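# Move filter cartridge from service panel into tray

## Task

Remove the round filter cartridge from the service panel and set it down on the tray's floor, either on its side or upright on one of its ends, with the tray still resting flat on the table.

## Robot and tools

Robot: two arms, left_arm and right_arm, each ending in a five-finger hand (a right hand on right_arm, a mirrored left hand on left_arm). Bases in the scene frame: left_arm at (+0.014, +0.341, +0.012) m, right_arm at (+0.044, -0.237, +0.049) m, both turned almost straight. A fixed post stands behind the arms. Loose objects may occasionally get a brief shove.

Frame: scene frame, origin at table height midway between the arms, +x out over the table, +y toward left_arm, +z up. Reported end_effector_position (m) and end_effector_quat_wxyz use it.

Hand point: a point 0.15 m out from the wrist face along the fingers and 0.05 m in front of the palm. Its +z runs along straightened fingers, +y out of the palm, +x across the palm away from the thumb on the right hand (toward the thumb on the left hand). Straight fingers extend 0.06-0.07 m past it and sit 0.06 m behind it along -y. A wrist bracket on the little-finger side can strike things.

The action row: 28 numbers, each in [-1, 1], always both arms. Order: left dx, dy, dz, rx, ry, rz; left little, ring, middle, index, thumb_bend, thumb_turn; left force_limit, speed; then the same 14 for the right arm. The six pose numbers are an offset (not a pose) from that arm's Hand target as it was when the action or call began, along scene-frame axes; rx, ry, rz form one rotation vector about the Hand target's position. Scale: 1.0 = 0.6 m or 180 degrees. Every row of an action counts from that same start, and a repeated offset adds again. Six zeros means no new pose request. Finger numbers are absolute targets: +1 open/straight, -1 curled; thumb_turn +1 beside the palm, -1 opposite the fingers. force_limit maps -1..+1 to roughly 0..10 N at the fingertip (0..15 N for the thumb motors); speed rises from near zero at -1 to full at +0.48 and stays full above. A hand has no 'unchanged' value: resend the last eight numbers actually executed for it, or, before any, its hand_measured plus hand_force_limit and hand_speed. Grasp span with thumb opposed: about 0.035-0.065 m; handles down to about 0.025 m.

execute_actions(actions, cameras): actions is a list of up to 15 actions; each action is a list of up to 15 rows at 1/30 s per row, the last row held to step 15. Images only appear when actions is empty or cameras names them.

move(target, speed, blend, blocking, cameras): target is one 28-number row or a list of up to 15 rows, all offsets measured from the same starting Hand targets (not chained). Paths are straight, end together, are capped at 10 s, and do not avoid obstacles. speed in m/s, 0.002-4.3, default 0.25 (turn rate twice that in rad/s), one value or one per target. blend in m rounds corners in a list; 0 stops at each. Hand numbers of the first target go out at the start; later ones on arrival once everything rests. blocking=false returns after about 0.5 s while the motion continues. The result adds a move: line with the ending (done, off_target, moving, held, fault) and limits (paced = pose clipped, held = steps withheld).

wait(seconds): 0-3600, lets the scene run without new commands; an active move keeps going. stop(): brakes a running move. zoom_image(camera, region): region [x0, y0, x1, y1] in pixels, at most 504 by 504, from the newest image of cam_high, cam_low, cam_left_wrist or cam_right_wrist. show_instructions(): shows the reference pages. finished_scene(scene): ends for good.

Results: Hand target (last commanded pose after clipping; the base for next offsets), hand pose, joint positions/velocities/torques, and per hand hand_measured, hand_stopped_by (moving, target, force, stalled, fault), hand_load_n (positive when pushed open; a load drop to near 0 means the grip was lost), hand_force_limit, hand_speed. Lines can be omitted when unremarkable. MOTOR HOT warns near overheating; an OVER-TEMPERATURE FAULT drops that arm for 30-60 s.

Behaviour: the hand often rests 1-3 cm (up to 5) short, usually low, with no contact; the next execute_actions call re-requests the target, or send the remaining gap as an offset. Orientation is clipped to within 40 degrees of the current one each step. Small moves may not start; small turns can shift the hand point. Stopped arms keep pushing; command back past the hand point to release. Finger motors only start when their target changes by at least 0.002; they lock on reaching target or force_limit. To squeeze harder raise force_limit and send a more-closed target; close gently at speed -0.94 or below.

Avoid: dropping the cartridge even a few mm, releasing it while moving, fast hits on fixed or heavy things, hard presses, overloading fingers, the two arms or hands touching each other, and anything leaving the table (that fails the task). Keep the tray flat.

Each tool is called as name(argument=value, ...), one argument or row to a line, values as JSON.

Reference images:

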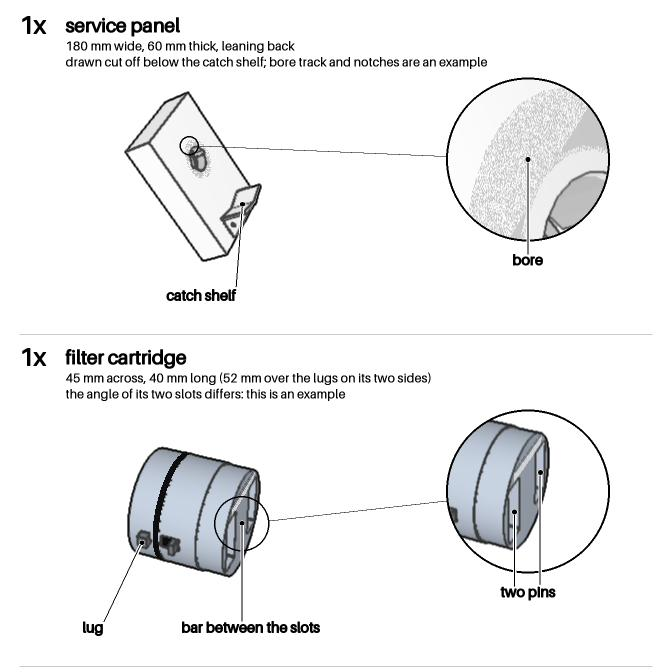

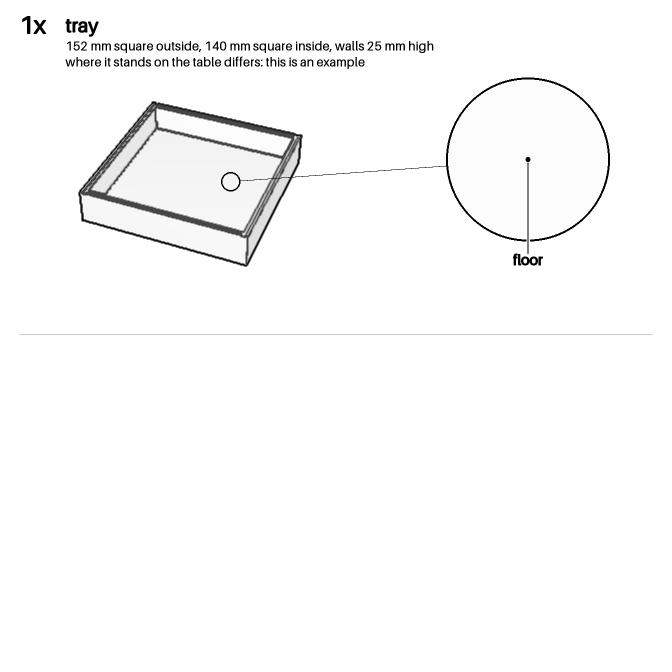

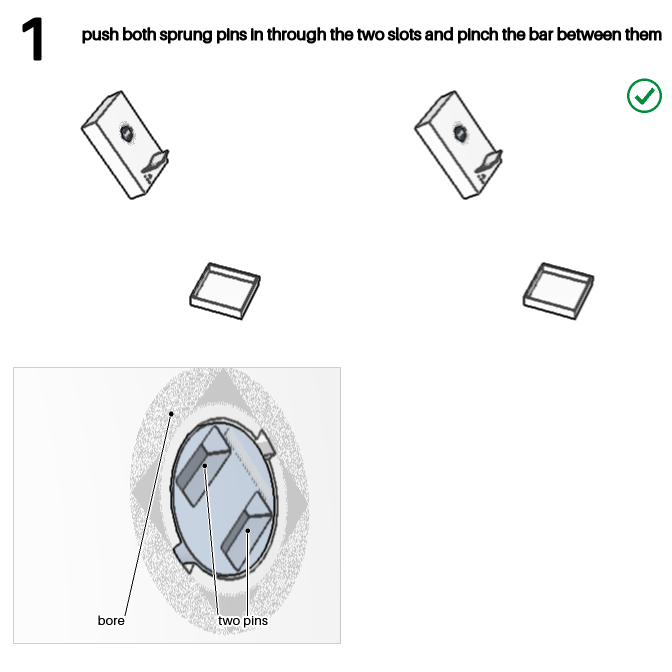

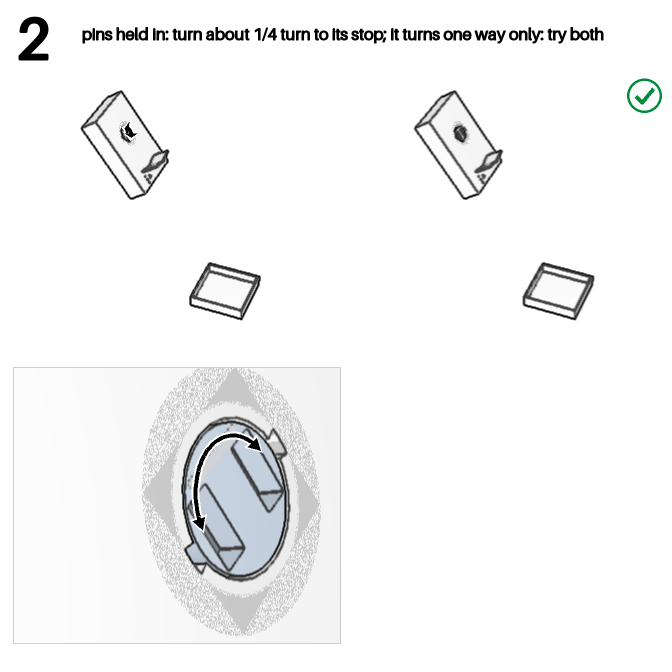

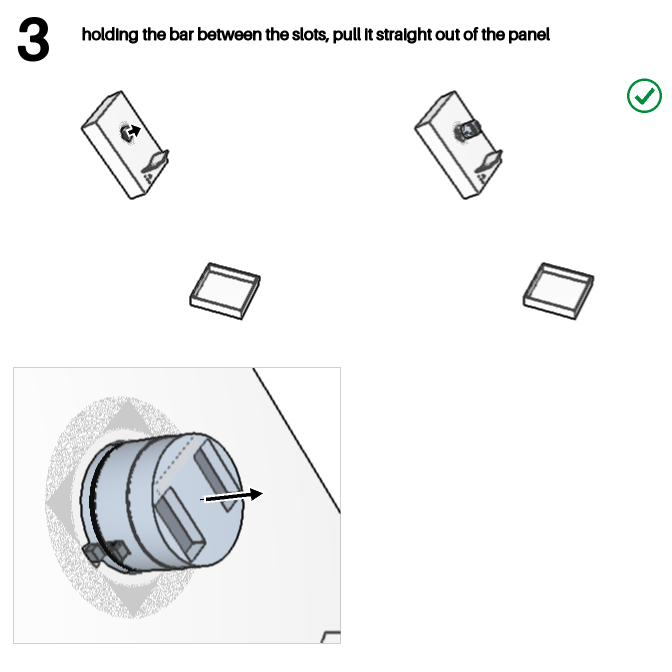

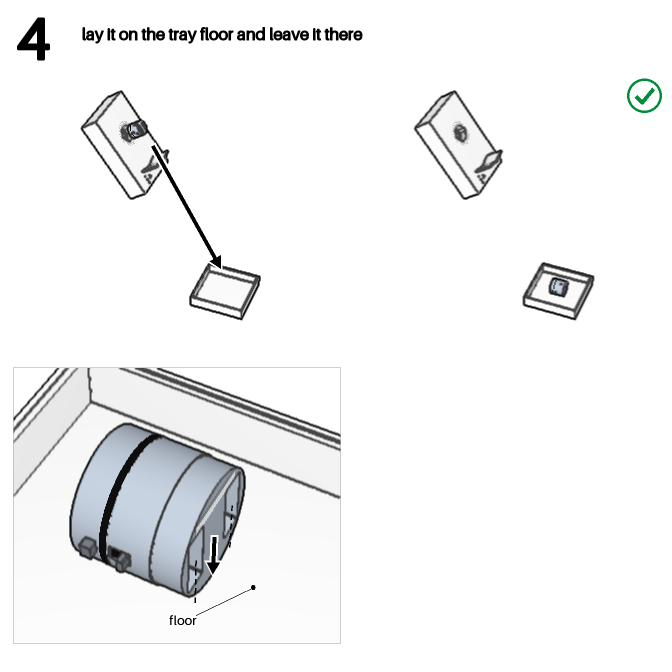

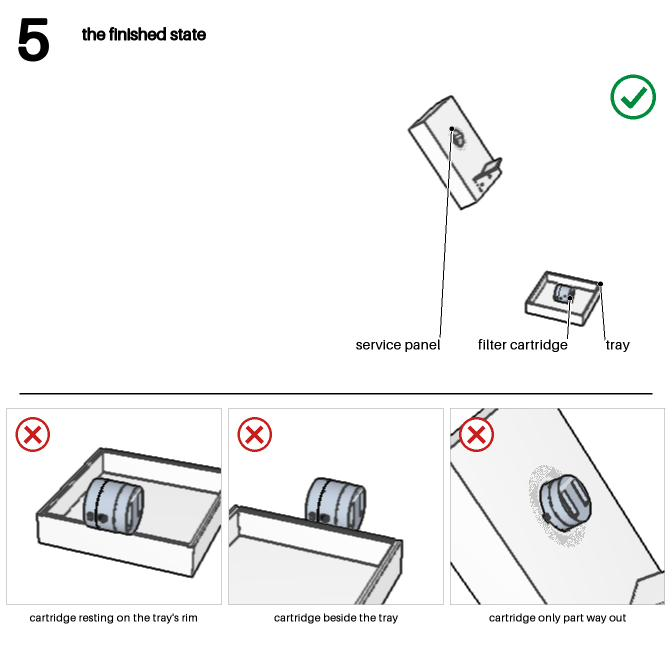

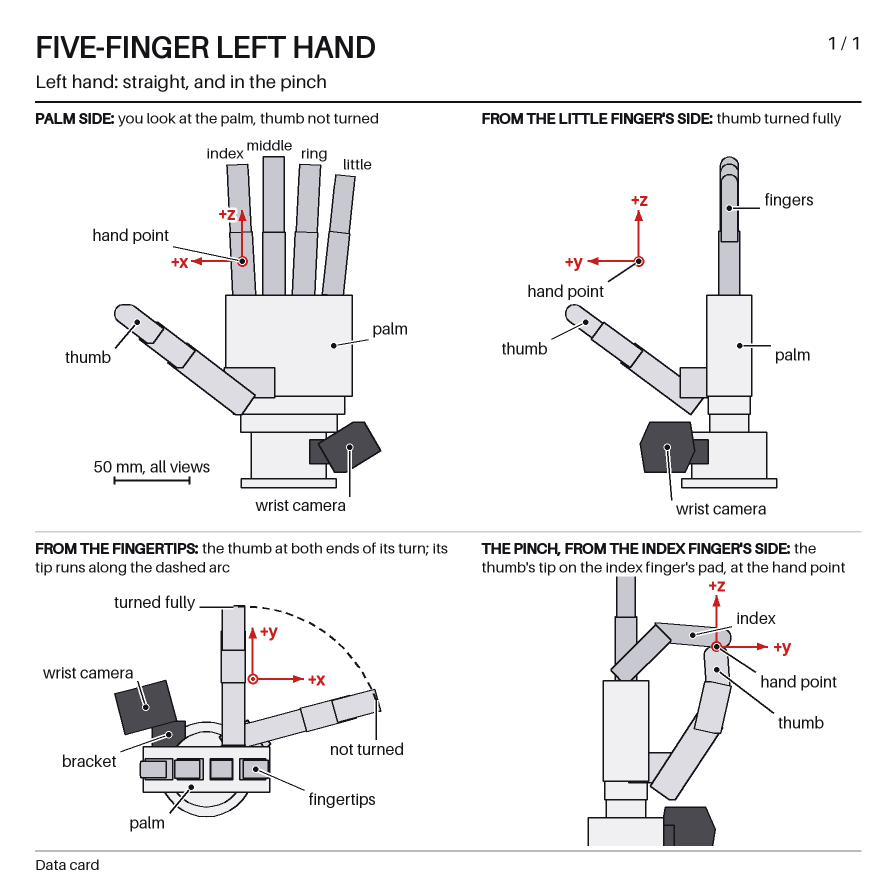

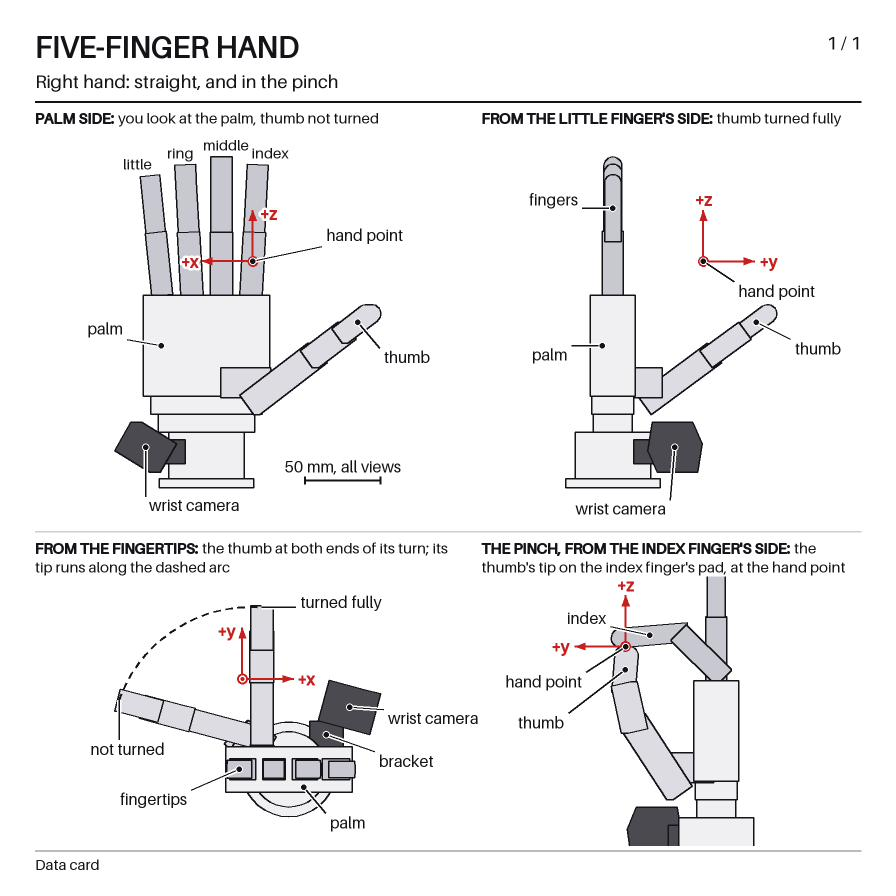

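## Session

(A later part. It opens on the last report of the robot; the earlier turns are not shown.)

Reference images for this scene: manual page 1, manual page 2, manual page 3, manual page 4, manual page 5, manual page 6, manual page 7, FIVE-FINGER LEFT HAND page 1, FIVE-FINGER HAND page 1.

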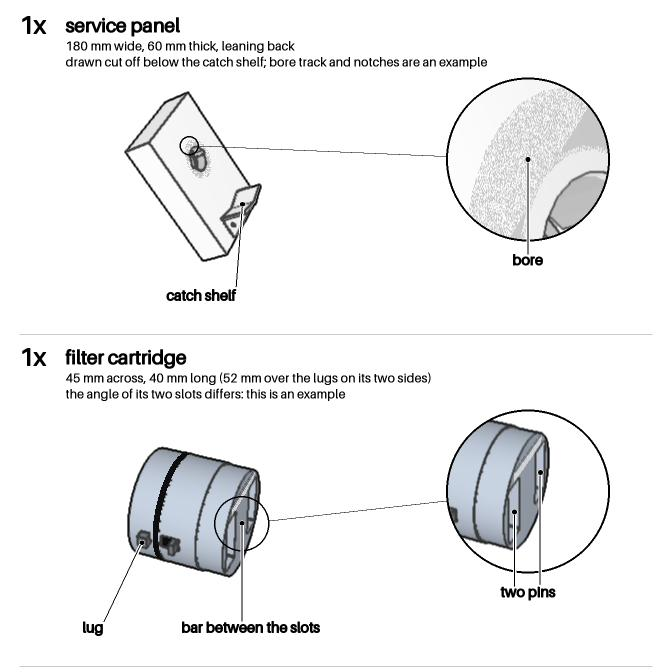

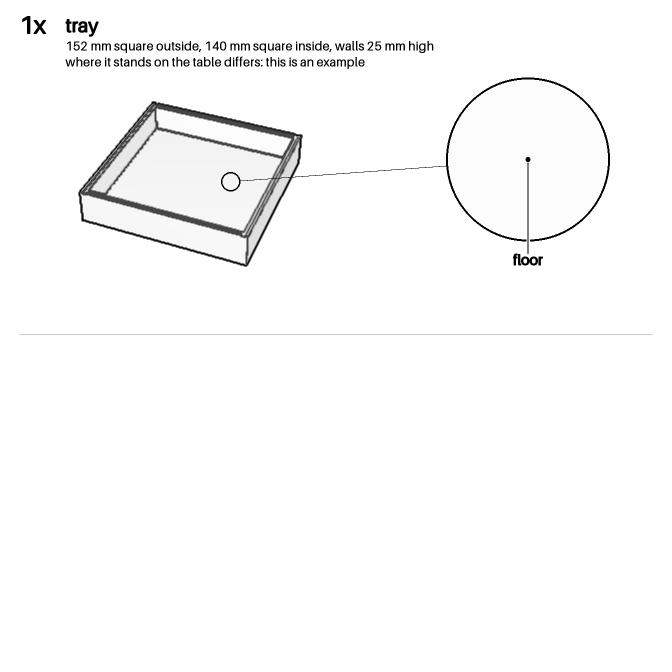

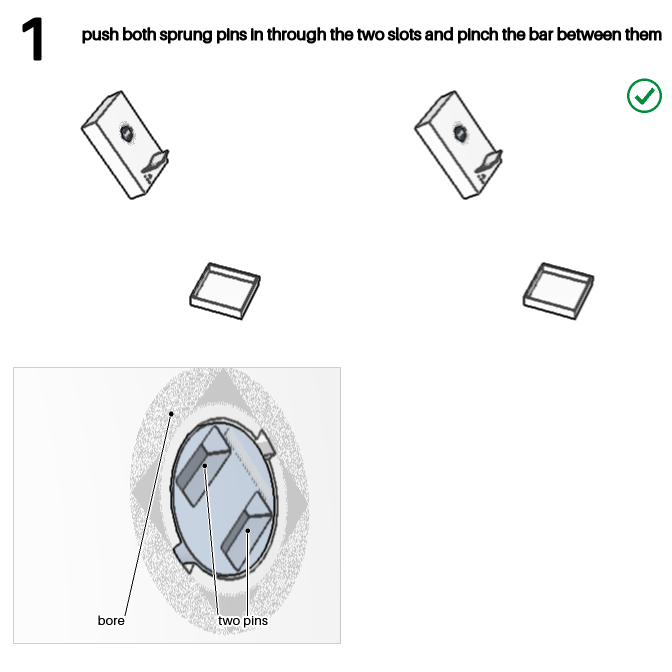

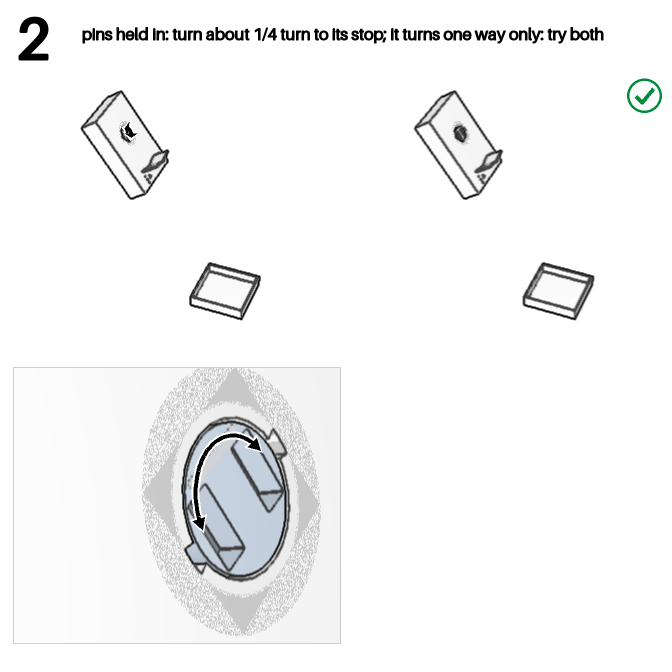

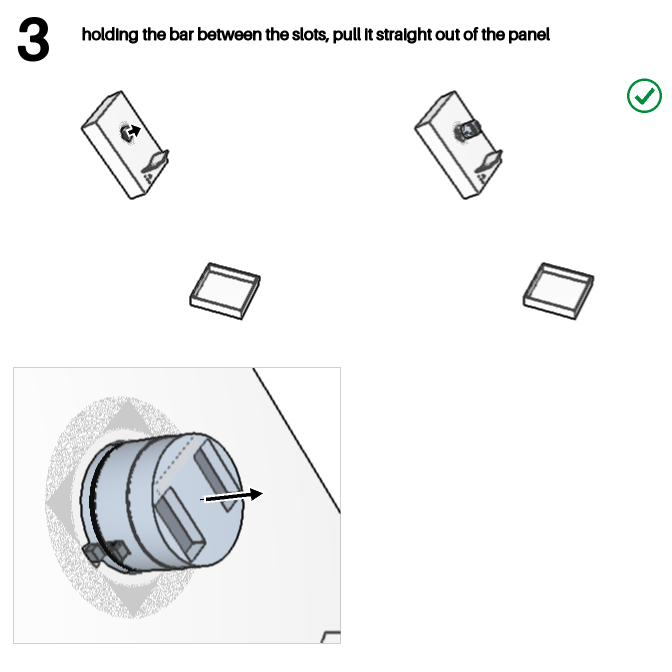

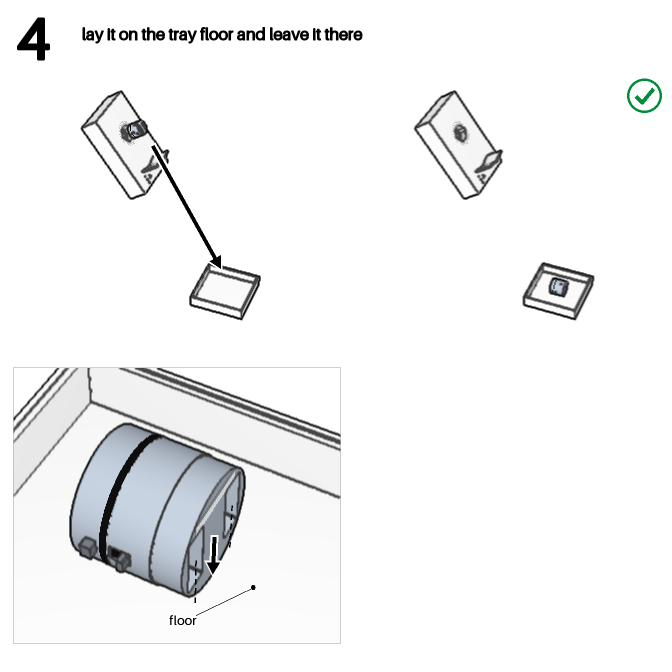

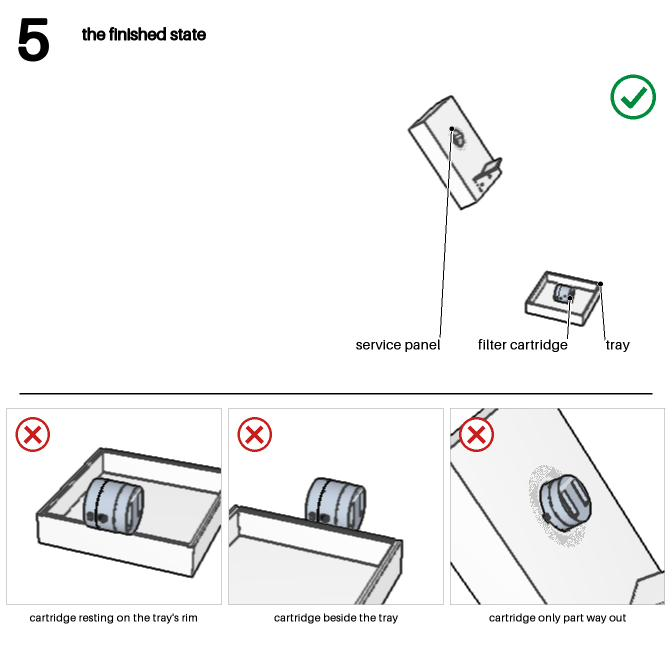

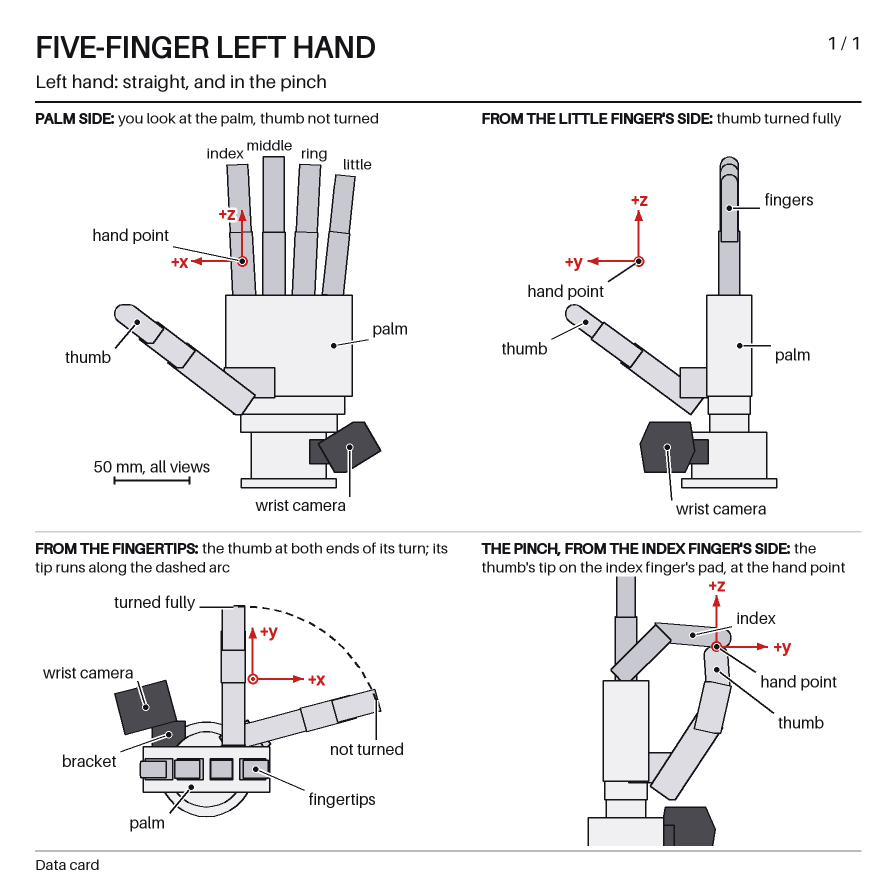

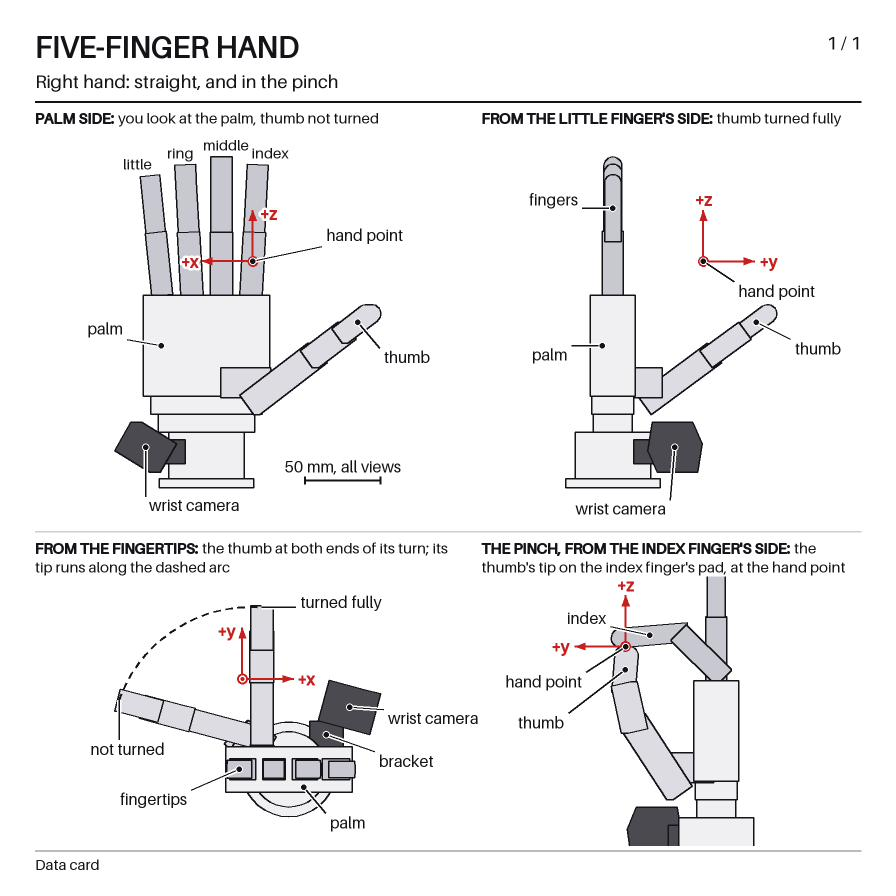

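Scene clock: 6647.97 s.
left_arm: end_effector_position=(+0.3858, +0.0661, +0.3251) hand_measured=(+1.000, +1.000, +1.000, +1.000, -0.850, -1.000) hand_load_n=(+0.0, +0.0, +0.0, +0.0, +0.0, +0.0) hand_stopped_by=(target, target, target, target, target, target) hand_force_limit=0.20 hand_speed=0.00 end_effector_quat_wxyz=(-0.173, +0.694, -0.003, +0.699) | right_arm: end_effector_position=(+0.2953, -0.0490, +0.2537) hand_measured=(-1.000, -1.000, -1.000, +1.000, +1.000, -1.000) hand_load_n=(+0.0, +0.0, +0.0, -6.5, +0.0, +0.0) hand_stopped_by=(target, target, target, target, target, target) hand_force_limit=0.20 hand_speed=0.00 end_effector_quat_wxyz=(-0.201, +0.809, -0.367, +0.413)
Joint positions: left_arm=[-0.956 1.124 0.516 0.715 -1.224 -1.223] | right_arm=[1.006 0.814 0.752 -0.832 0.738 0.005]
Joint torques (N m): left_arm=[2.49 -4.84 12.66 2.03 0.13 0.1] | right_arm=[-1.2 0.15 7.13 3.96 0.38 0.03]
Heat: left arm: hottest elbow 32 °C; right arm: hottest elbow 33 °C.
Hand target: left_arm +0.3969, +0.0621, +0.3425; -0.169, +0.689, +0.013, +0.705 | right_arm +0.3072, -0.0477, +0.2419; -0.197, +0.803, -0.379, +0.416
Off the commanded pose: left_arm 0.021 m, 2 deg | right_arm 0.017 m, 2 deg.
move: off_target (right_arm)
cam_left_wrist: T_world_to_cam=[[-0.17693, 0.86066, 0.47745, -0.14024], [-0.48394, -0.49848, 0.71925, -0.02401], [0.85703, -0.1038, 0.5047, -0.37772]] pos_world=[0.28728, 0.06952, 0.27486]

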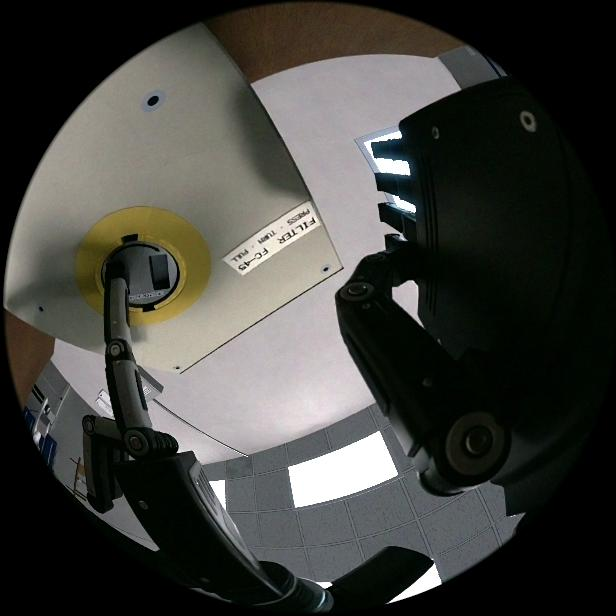

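move(
  target=[
    [0,0,0,0,0,0,1,1,1,1,-0.85,-1,0.2,0.0,-0.0392,-0.0041,0.0321,-0.01456,0,0.0102,-1,-1,-1,1,1,-1,0.2,0.0],
    [0,0,0,0,0,0,1,1,1,1,-0.85,-1,0.2,0.0,0.0022,-0.0041,0.0031,-0.01456,0,0.0102,-1,-1,-1,1,1,-1,0.2,0.0],
  ],
  speed=0.05,
  cameras=["cam_left_wrist"],
)

zoom_image(
  camera="cam_left_wrist",
  region=[85, 245, 145, 305],
)

Scene clock: 6659.73 s.
left_arm: end_effector_position=(+0.3858, +0.0661, +0.3251) hand_measured=(+1.000, +1.000, +1.000, +1.000, -0.850, -1.000) hand_load_n=(+0.0, +0.0, +0.0, +0.0, +0.0, -0.5) hand_stopped_by=(target, target, target, target, target, target) hand_force_limit=0.20 hand_speed=0.00 end_effector_quat_wxyz=(-0.173, +0.694, -0.003, +0.699) | right_arm: end_effector_position=(+0.2941, -0.0487, +0.2539) hand_measured=(-1.000, -1.000, -1.000, +1.000, +1.000, -1.000) hand_load_n=(+0.0, +0.0, +0.0, -6.0, -0.5, +0.5) hand_stopped_by=(target, target, target, target, target, target) hand_force_limit=0.20 hand_speed=0.00 end_effector_quat_wxyz=(-0.194, +0.821, -0.342, +0.415)
Joint positions: left_arm=[-0.956 1.124 0.516 0.715 -1.224 -1.223] | right_arm=[1.013 0.815 0.752 -0.829 0.729 -0.049]
Joint torques (N m): left_arm=[2.43 -4.95 12.66 2.04 0.13 0.09] | right_arm=[-1.9 0.56 7.57 3.75 0.74 0]
Heat: left arm: hottest elbow 32 °C; right arm: hottest elbow 32 °C.
Hand target: left_arm +0.3969, +0.0621, +0.3425; -0.169, +0.689, +0.013, +0.705 | right_arm +0.3085, -0.0502, +0.2437; -0.185, +0.813, -0.357, +0.422
Off the commanded pose: left_arm 0.021 m, 2 deg | right_arm 0.018 m, 2 deg.
move: off_target (right_arm)
cam_left_wrist: T_world_to_cam=[[-0.17693, 0.86066, 0.47745, -0.14024], [-0.48394, -0.49848, 0.71925, -0.02401], [0.85703, -0.1038, 0.5047, -0.37772]] pos_world=[0.28728, 0.06952, 0.27486]

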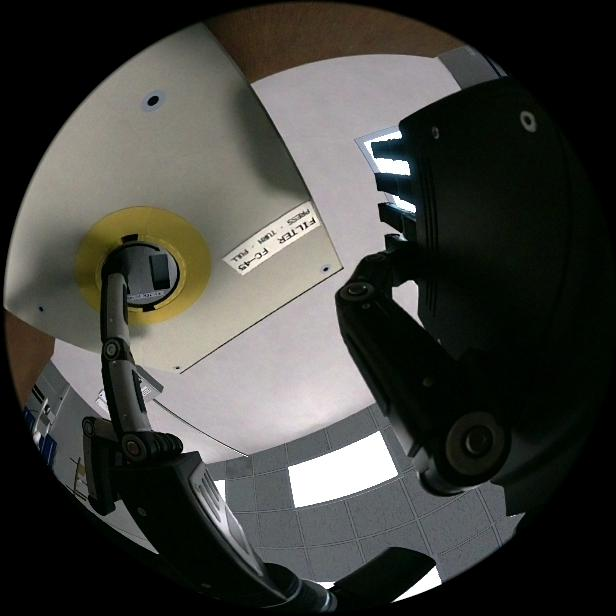

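Scaled by 8.400 from the camera's image (finer frame: 880x880).

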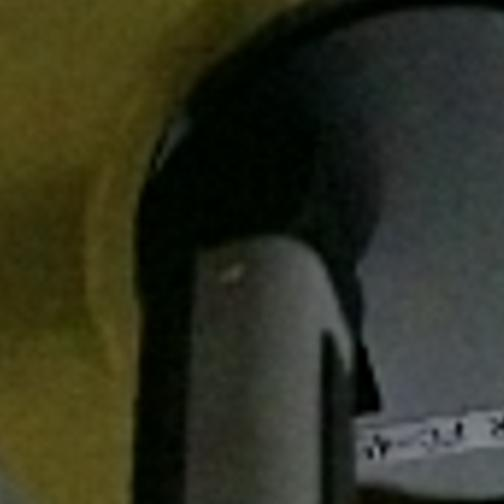

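move(
  target=[
    [0,0,0,0,0,0,1,1,1,1,-0.85,-1,0.2,0.0,-0.0382,-0.0060,0.0335,0,0,0,-1,-1,-1,1,1,-1,0.2,0.0],
    [0,0,0,0,0,0,1,1,1,1,-0.85,-1,0.2,0.0,0.0032,-0.0062,0.0047,0,0,0,-1,-1,-1,1,1,-1,0.2,0.0],
  ],
  speed=0.05,
  cameras=["cam_left_wrist"],
)

zoom_image(
  camera="cam_left_wrist",
  region=[85, 245, 145, 305],
)

Scene clock: 6668.50 s.
left_arm: end_effector_position=(+0.3858, +0.0661, +0.3251) hand_measured=(+1.000, +1.000, +1.000, +1.000, -0.850, -1.000) hand_load_n=(+0.0, +0.0, +0.0, +0.0, +0.0, +0.0) hand_stopped_by=(target, target, target, target, target, target) hand_force_limit=0.20 hand_speed=0.00 end_effector_quat_wxyz=(-0.173, +0.694, -0.003, +0.699) | right_arm: end_effector_position=(+0.2967, -0.0518, +0.2549) hand_measured=(-1.000, -1.000, -1.000, +1.000, +1.000, -1.000) hand_load_n=(+0.0, +0.0, +0.0, -4.5, +0.0, +0.0) hand_stopped_by=(target, target, target, target, target, target) hand_force_limit=0.20 hand_speed=0.00 end_effector_quat_wxyz=(-0.195, +0.820, -0.345, +0.414)
Joint positions: left_arm=[-0.956 1.124 0.516 0.715 -1.224 -1.223] | right_arm=[0.996 0.81 0.752 -0.825 0.718 -0.058]
Joint torques (N m): left_arm=[2.49 -4.95 12.62 2.02 0.13 0.1] | right_arm=[-1.55 0.38 7.73 3.66 0.76 -0.06]
Heat: left arm: hottest elbow 32 °C; right arm: hottest elbow 32 °C.
Hand target: left_arm +0.3969, +0.0621, +0.3425; -0.169, +0.689, +0.013, +0.705 | right_arm +0.3105, -0.0539, +0.2466; -0.185, +0.813, -0.357, +0.422
Off the commanded pose: left_arm 0.021 m, 2 deg | right_arm 0.016 m, 2 deg.
move: off_target (right_arm)
cam_left_wrist: T_world_to_cam=[[-0.17693, 0.86066, 0.47745, -0.14024], [-0.48394, -0.49848, 0.71925, -0.02401], [0.85703, -0.1038, 0.5047, -0.37772]] pos_world=[0.28728, 0.06952, 0.27486]

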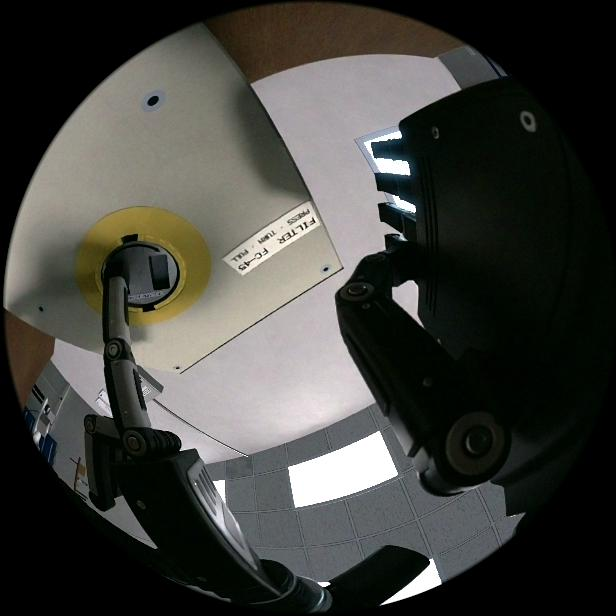

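Scaled by 8.400 from the camera's image (finer frame: 880x880).

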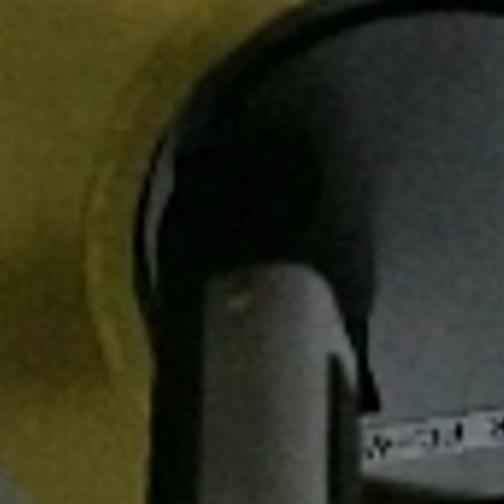

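move(
  target=[
    [0,0,0,0,0,0,1,1,1,1,-0.85,-1,0.2,0.0,0.0642,-0.0133,-0.0247,0.008,0,-0.0056,-1,-1,-1,1,1,-1,0.2,0.0],
  ],
  speed=0.05,
  cameras=["cam_left_wrist"],
)

zoom_image(
  camera="cam_left_wrist",
  region=[85, 245, 145, 305],
)

Scene clock: 6679.33 s.
left_arm: end_effector_position=(+0.3858, +0.0661, +0.3251) hand_measured=(+1.000, +1.000, +1.000, +1.000, -0.850, -1.000) hand_load_n=(+0.0, +0.5, +0.0, +0.0, +0.0, +0.0) hand_stopped_by=(target, target, target, target, target, target) hand_force_limit=0.20 hand_speed=0.00 end_effector_quat_wxyz=(-0.173, +0.694, -0.003, +0.699) | right_arm: end_effector_position=(+0.3042, -0.0578, +0.2546) hand_measured=(-1.000, -1.000, -1.000, +0.998, +1.000, -1.000) hand_load_n=(+0.0, +0.0, +0.0, -17.0, +0.0, +0.0) hand_stopped_by=(target, target, target, target, target, target) hand_force_limit=0.20 hand_speed=0.00 end_effector_quat_wxyz=(-0.212, +0.834, -0.324, +0.393)
Joint positions: left_arm=[-0.956 1.124 0.516 0.715 -1.224 -1.223] | right_arm=[0.913 0.774 0.735 -0.775 0.595 -0.171]
Joint torques (N m): left_arm=[2.37 -5.01 12.66 2.09 0.14 0.09] | right_arm=[-5.6 5.07 6.67 7.09 2.09 0.13]
Heat: left arm: hottest elbow 32 °C; right arm: hottest elbow 31 °C.
Hand target: left_arm +0.3969, +0.0621, +0.3425; -0.169, +0.689, +0.013, +0.705 | right_arm +0.3490, -0.0619, +0.2317; -0.192, +0.807, -0.369, +0.419
Off the commanded pose: left_arm 0.021 m, 2 deg | right_arm 0.050 m, 7 deg.
move: off_target (right_arm)
cam_left_wrist: T_world_to_cam=[[-0.17693, 0.86066, 0.47745, -0.14024], [-0.48394, -0.49848, 0.71925, -0.02401], [0.85703, -0.1038, 0.5047, -0.37772]] pos_world=[0.28728, 0.06952, 0.27486]

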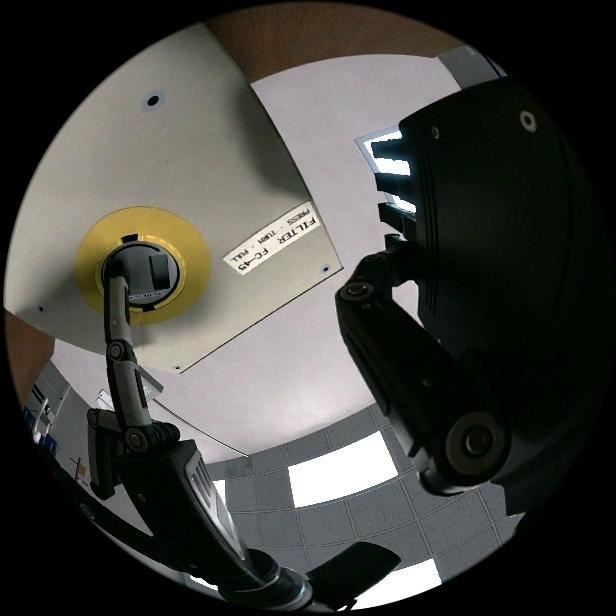

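Scaled by 8.400 from the camera's image (finer frame: 880x880).

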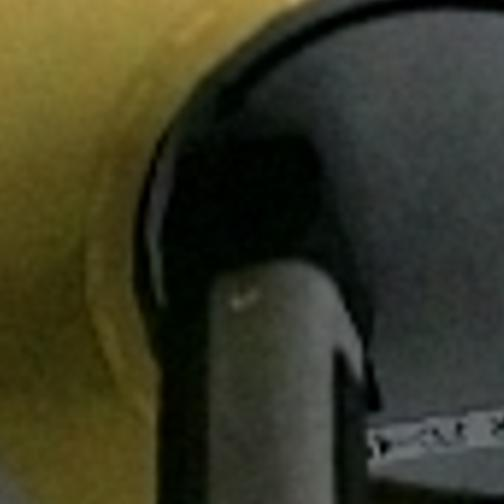

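move(
  target=[
    [0,0,0,0,0,0,1,1,1,1,-0.85,-1,0.2,0.0,0.0481,-0.01,-0.0185,0.008,0,-0.0056,-1,-1,-1,1,1,-1,0.2,0.0],
  ],
  speed=0.05,
  cameras=["cam_left_wrist"],
)

zoom_image(
  camera="cam_left_wrist",
  region=[85, 245, 145, 305],
)

Scene clock: 6684.53 s.
left_arm: end_effector_position=(+0.3858, +0.0661, +0.3251) hand_measured=(+1.000, +1.000, +1.000, +1.000, -0.850, -1.000) hand_load_n=(-0.5, +0.0, -0.5, +0.0, +0.0, +0.0) hand_stopped_by=(target, target, target, target, target, target) hand_force_limit=0.20 hand_speed=0.00 end_effector_quat_wxyz=(-0.173, +0.694, -0.003, +0.699) | right_arm: end_effector_position=(+0.3083, -0.0615, +0.2534) hand_measured=(-1.000, -1.000, -1.000, +0.998, +1.000, -1.000) hand_load_n=(+0.0, +0.0, +0.0, -22.0, +0.0, +0.0) hand_stopped_by=(target, target, target, target, target, target) hand_force_limit=0.20 hand_speed=0.00 end_effector_quat_wxyz=(-0.228, +0.840, -0.318, +0.377)
Joint positions: left_arm=[-0.956 1.124 0.516 0.715 -1.224 -1.223] | right_arm=[0.853 0.75 0.723 -0.747 0.505 -0.222]
Joint torques (N m): left_arm=[2.55 -4.89 12.7 2.06 0.13 0.11] | right_arm=[-7.59 8.23 6.28 8.99 3.08 0.25]
Heat: left arm: hottest elbow 32 °C; right arm: hottest elbow 31 °C.
Hand target: left_arm +0.3969, +0.0621, +0.3425; -0.169, +0.689, +0.013, +0.705 | right_arm +0.3779, -0.0679, +0.2206; -0.198, +0.802, -0.381, +0.416
Off the commanded pose: left_arm 0.021 m, 2 deg | right_arm 0.077 m, 10 deg.
move: off_target (right_arm)
cam_left_wrist: T_world_to_cam=[[-0.17693, 0.86066, 0.47745, -0.14024], [-0.48394, -0.49848, 0.71925, -0.02401], [0.85703, -0.1038, 0.5047, -0.37772]] pos_world=[0.28728, 0.06952, 0.27486]

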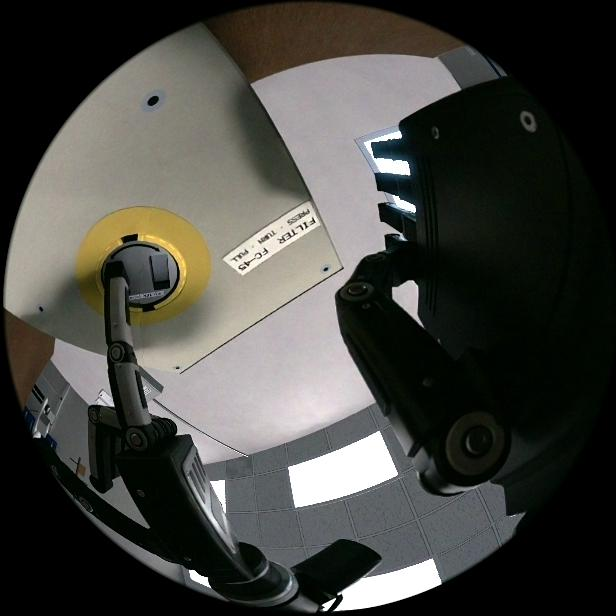

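Scaled by 8.400 from the camera's image (finer frame: 880x880).

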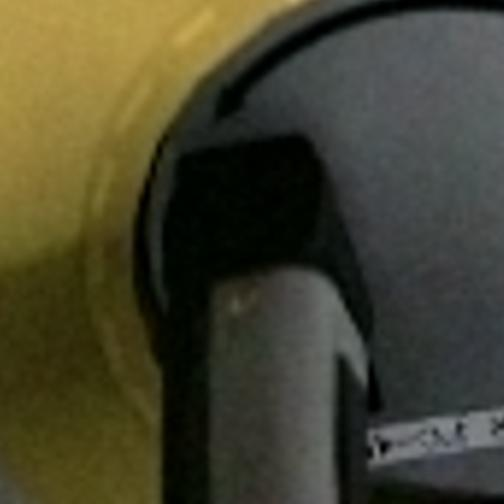

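move(
  target=[
    [0,0,0,0,0,0,1,1,1,1,-0.85,-1,0.2,0.0,-0.150,0.0233,0.070,-0.016,0,0.0112,-1,-1,-1,1,1,-1,0.2,0.0],
  ],
  speed=0.1,
  cameras=["cam_left_wrist"],
)

zoom_image(
  camera="cam_left_wrist",
  region=[85, 225, 205, 345],
)

Scene clock: 6746.40 s.
left_arm: end_effector_position=(+0.3858, +0.0661, +0.3251) hand_measured=(+1.000, +1.000, +1.000, +1.000, -0.850, -1.000) hand_load_n=(+0.0, +0.0, +0.0, +0.0, +0.0, +0.0) hand_stopped_by=(target, target, target, target, target, target) hand_force_limit=0.20 hand_speed=0.00 end_effector_quat_wxyz=(-0.173, +0.694, -0.003, +0.699) | right_arm: end_effector_position=(+0.2852, -0.0589, +0.2535) hand_measured=(-1.000, -1.000, -1.000, +1.000, +1.000, -1.000) hand_load_n=(+0.0, +0.0, +0.0, +0.0, +0.0, +0.0) hand_stopped_by=(target, target, target, target, target, target) hand_force_limit=0.20 hand_speed=0.00 end_effector_quat_wxyz=(-0.185, +0.815, -0.353, +0.421)
Joint positions: left_arm=[-0.956 1.124 0.516 0.715 -1.224 -1.223] | right_arm=[1.035 0.792 0.744 -0.882 0.769 0.004]
Joint torques (N m): left_arm=[2.43 -5.01 12.66 2.07 0.14 0.1] | right_arm=[1.38 -0.44 10.69 0.94 0.64 0.11]
Heat: left arm: hottest elbow 32 °C; right arm: hottest wrist yaw 35 °C.
Hand target: left_arm +0.3969, +0.0621, +0.3425; -0.169, +0.689, +0.013, +0.705 | right_arm +0.2879, -0.0539, +0.2627; -0.185, +0.813, -0.357, +0.422
Off the commanded pose: left_arm 0.021 m, 2 deg | right_arm 0.011 m, 0 deg.
move: off_target (right_arm)
cam_left_wrist: T_world_to_cam=[[-0.17693, 0.86066, 0.47745, -0.14024], [-0.48394, -0.49848, 0.71925, -0.02401], [0.85703, -0.1038, 0.5047, -0.37772]] pos_world=[0.28728, 0.06952, 0.27486]

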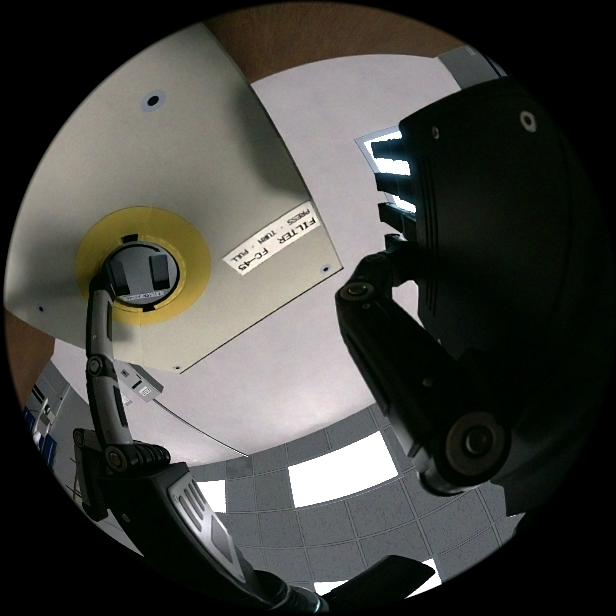

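Scaled by 4.200 from the camera's image (finer frame: 880x880).

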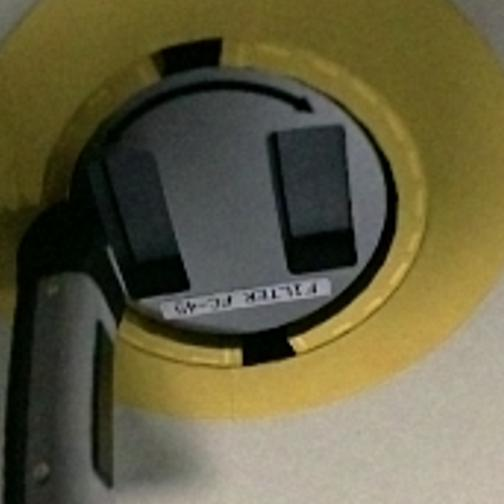

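move(
  target=[
    [0,0,0,0,0,0,1,1,1,1,-0.85,-1,0.2,0.0,0.011,0.0082,0.0152,0,0,0,-1,-1,-1,1,1,-1,0.2,0.0],
    [0,0,0,0,0,0,1,1,1,1,-0.85,-1,0.2,0.0,0.0355,-0.0033,-0.0298,0,0,0,-1,-1,-1,1,1,-1,0.2,0.0],
  ],
  speed=0.05,
  cameras=["cam_left_wrist"],
)

zoom_image(
  camera="cam_left_wrist",
  region=[85, 245, 145, 305],
)

Scene clock: 6753.03 s.
left_arm: end_effector_position=(+0.3858, +0.0661, +0.3251) hand_measured=(+1.000, +1.000, +1.000, +1.000, -0.850, -1.000) hand_load_n=(+0.0, +0.0, +0.0, +0.0, +0.0, +0.0) hand_stopped_by=(target, target, target, target, target, target) hand_force_limit=0.20 hand_speed=0.00 end_effector_quat_wxyz=(-0.173, +0.694, -0.003, +0.699) | right_arm: end_effector_position=(+0.2972, -0.0527, +0.2556) hand_measured=(-1.000, -1.000, -1.000, +1.000, +1.000, -1.000) hand_load_n=(+0.0, +0.0, +0.0, -5.0, +0.0, +0.5) hand_stopped_by=(target, target, target, target, target, target) hand_force_limit=0.20 hand_speed=0.00 end_effector_quat_wxyz=(-0.194, +0.819, -0.345, +0.415)
Joint positions: left_arm=[-0.956 1.124 0.516 0.715 -1.224 -1.223] | right_arm=[0.995 0.808 0.751 -0.824 0.721 -0.06]
Joint torques (N m): left_arm=[2.43 -5.07 12.7 2.06 0.14 0.1] | right_arm=[-1.44 -0.26 7.12 3.59 0.66 -0.04]
Heat: left arm: hottest elbow 32 °C; right arm: hottest wrist yaw 33 °C.
Hand target: left_arm +0.3969, +0.0621, +0.3425; -0.169, +0.689, +0.013, +0.705 | right_arm +0.3091, -0.0559, +0.2447; -0.185, +0.813, -0.357, +0.422
Off the commanded pose: left_arm 0.021 m, 2 deg | right_arm 0.016 m, 2 deg.
move: off_target (right_arm)
cam_left_wrist: T_world_to_cam=[[-0.17693, 0.86066, 0.47745, -0.14024], [-0.48394, -0.49848, 0.71925, -0.02401], [0.85703, -0.1038, 0.5047, -0.37772]] pos_world=[0.28728, 0.06952, 0.27486]

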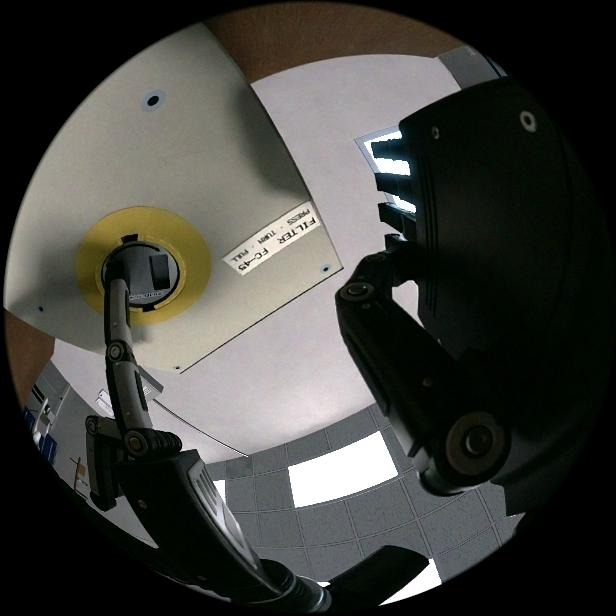

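Scaled by 8.400 from the camera's image (finer frame: 880x880).

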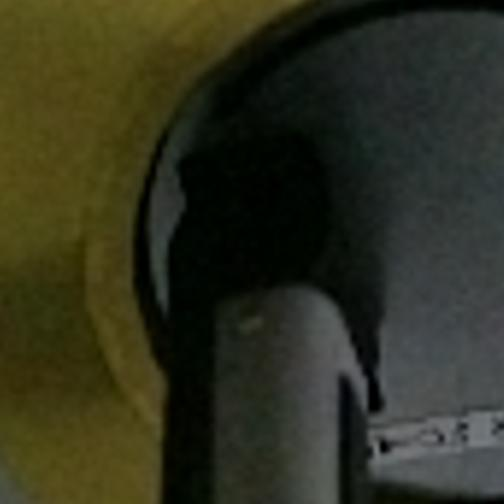

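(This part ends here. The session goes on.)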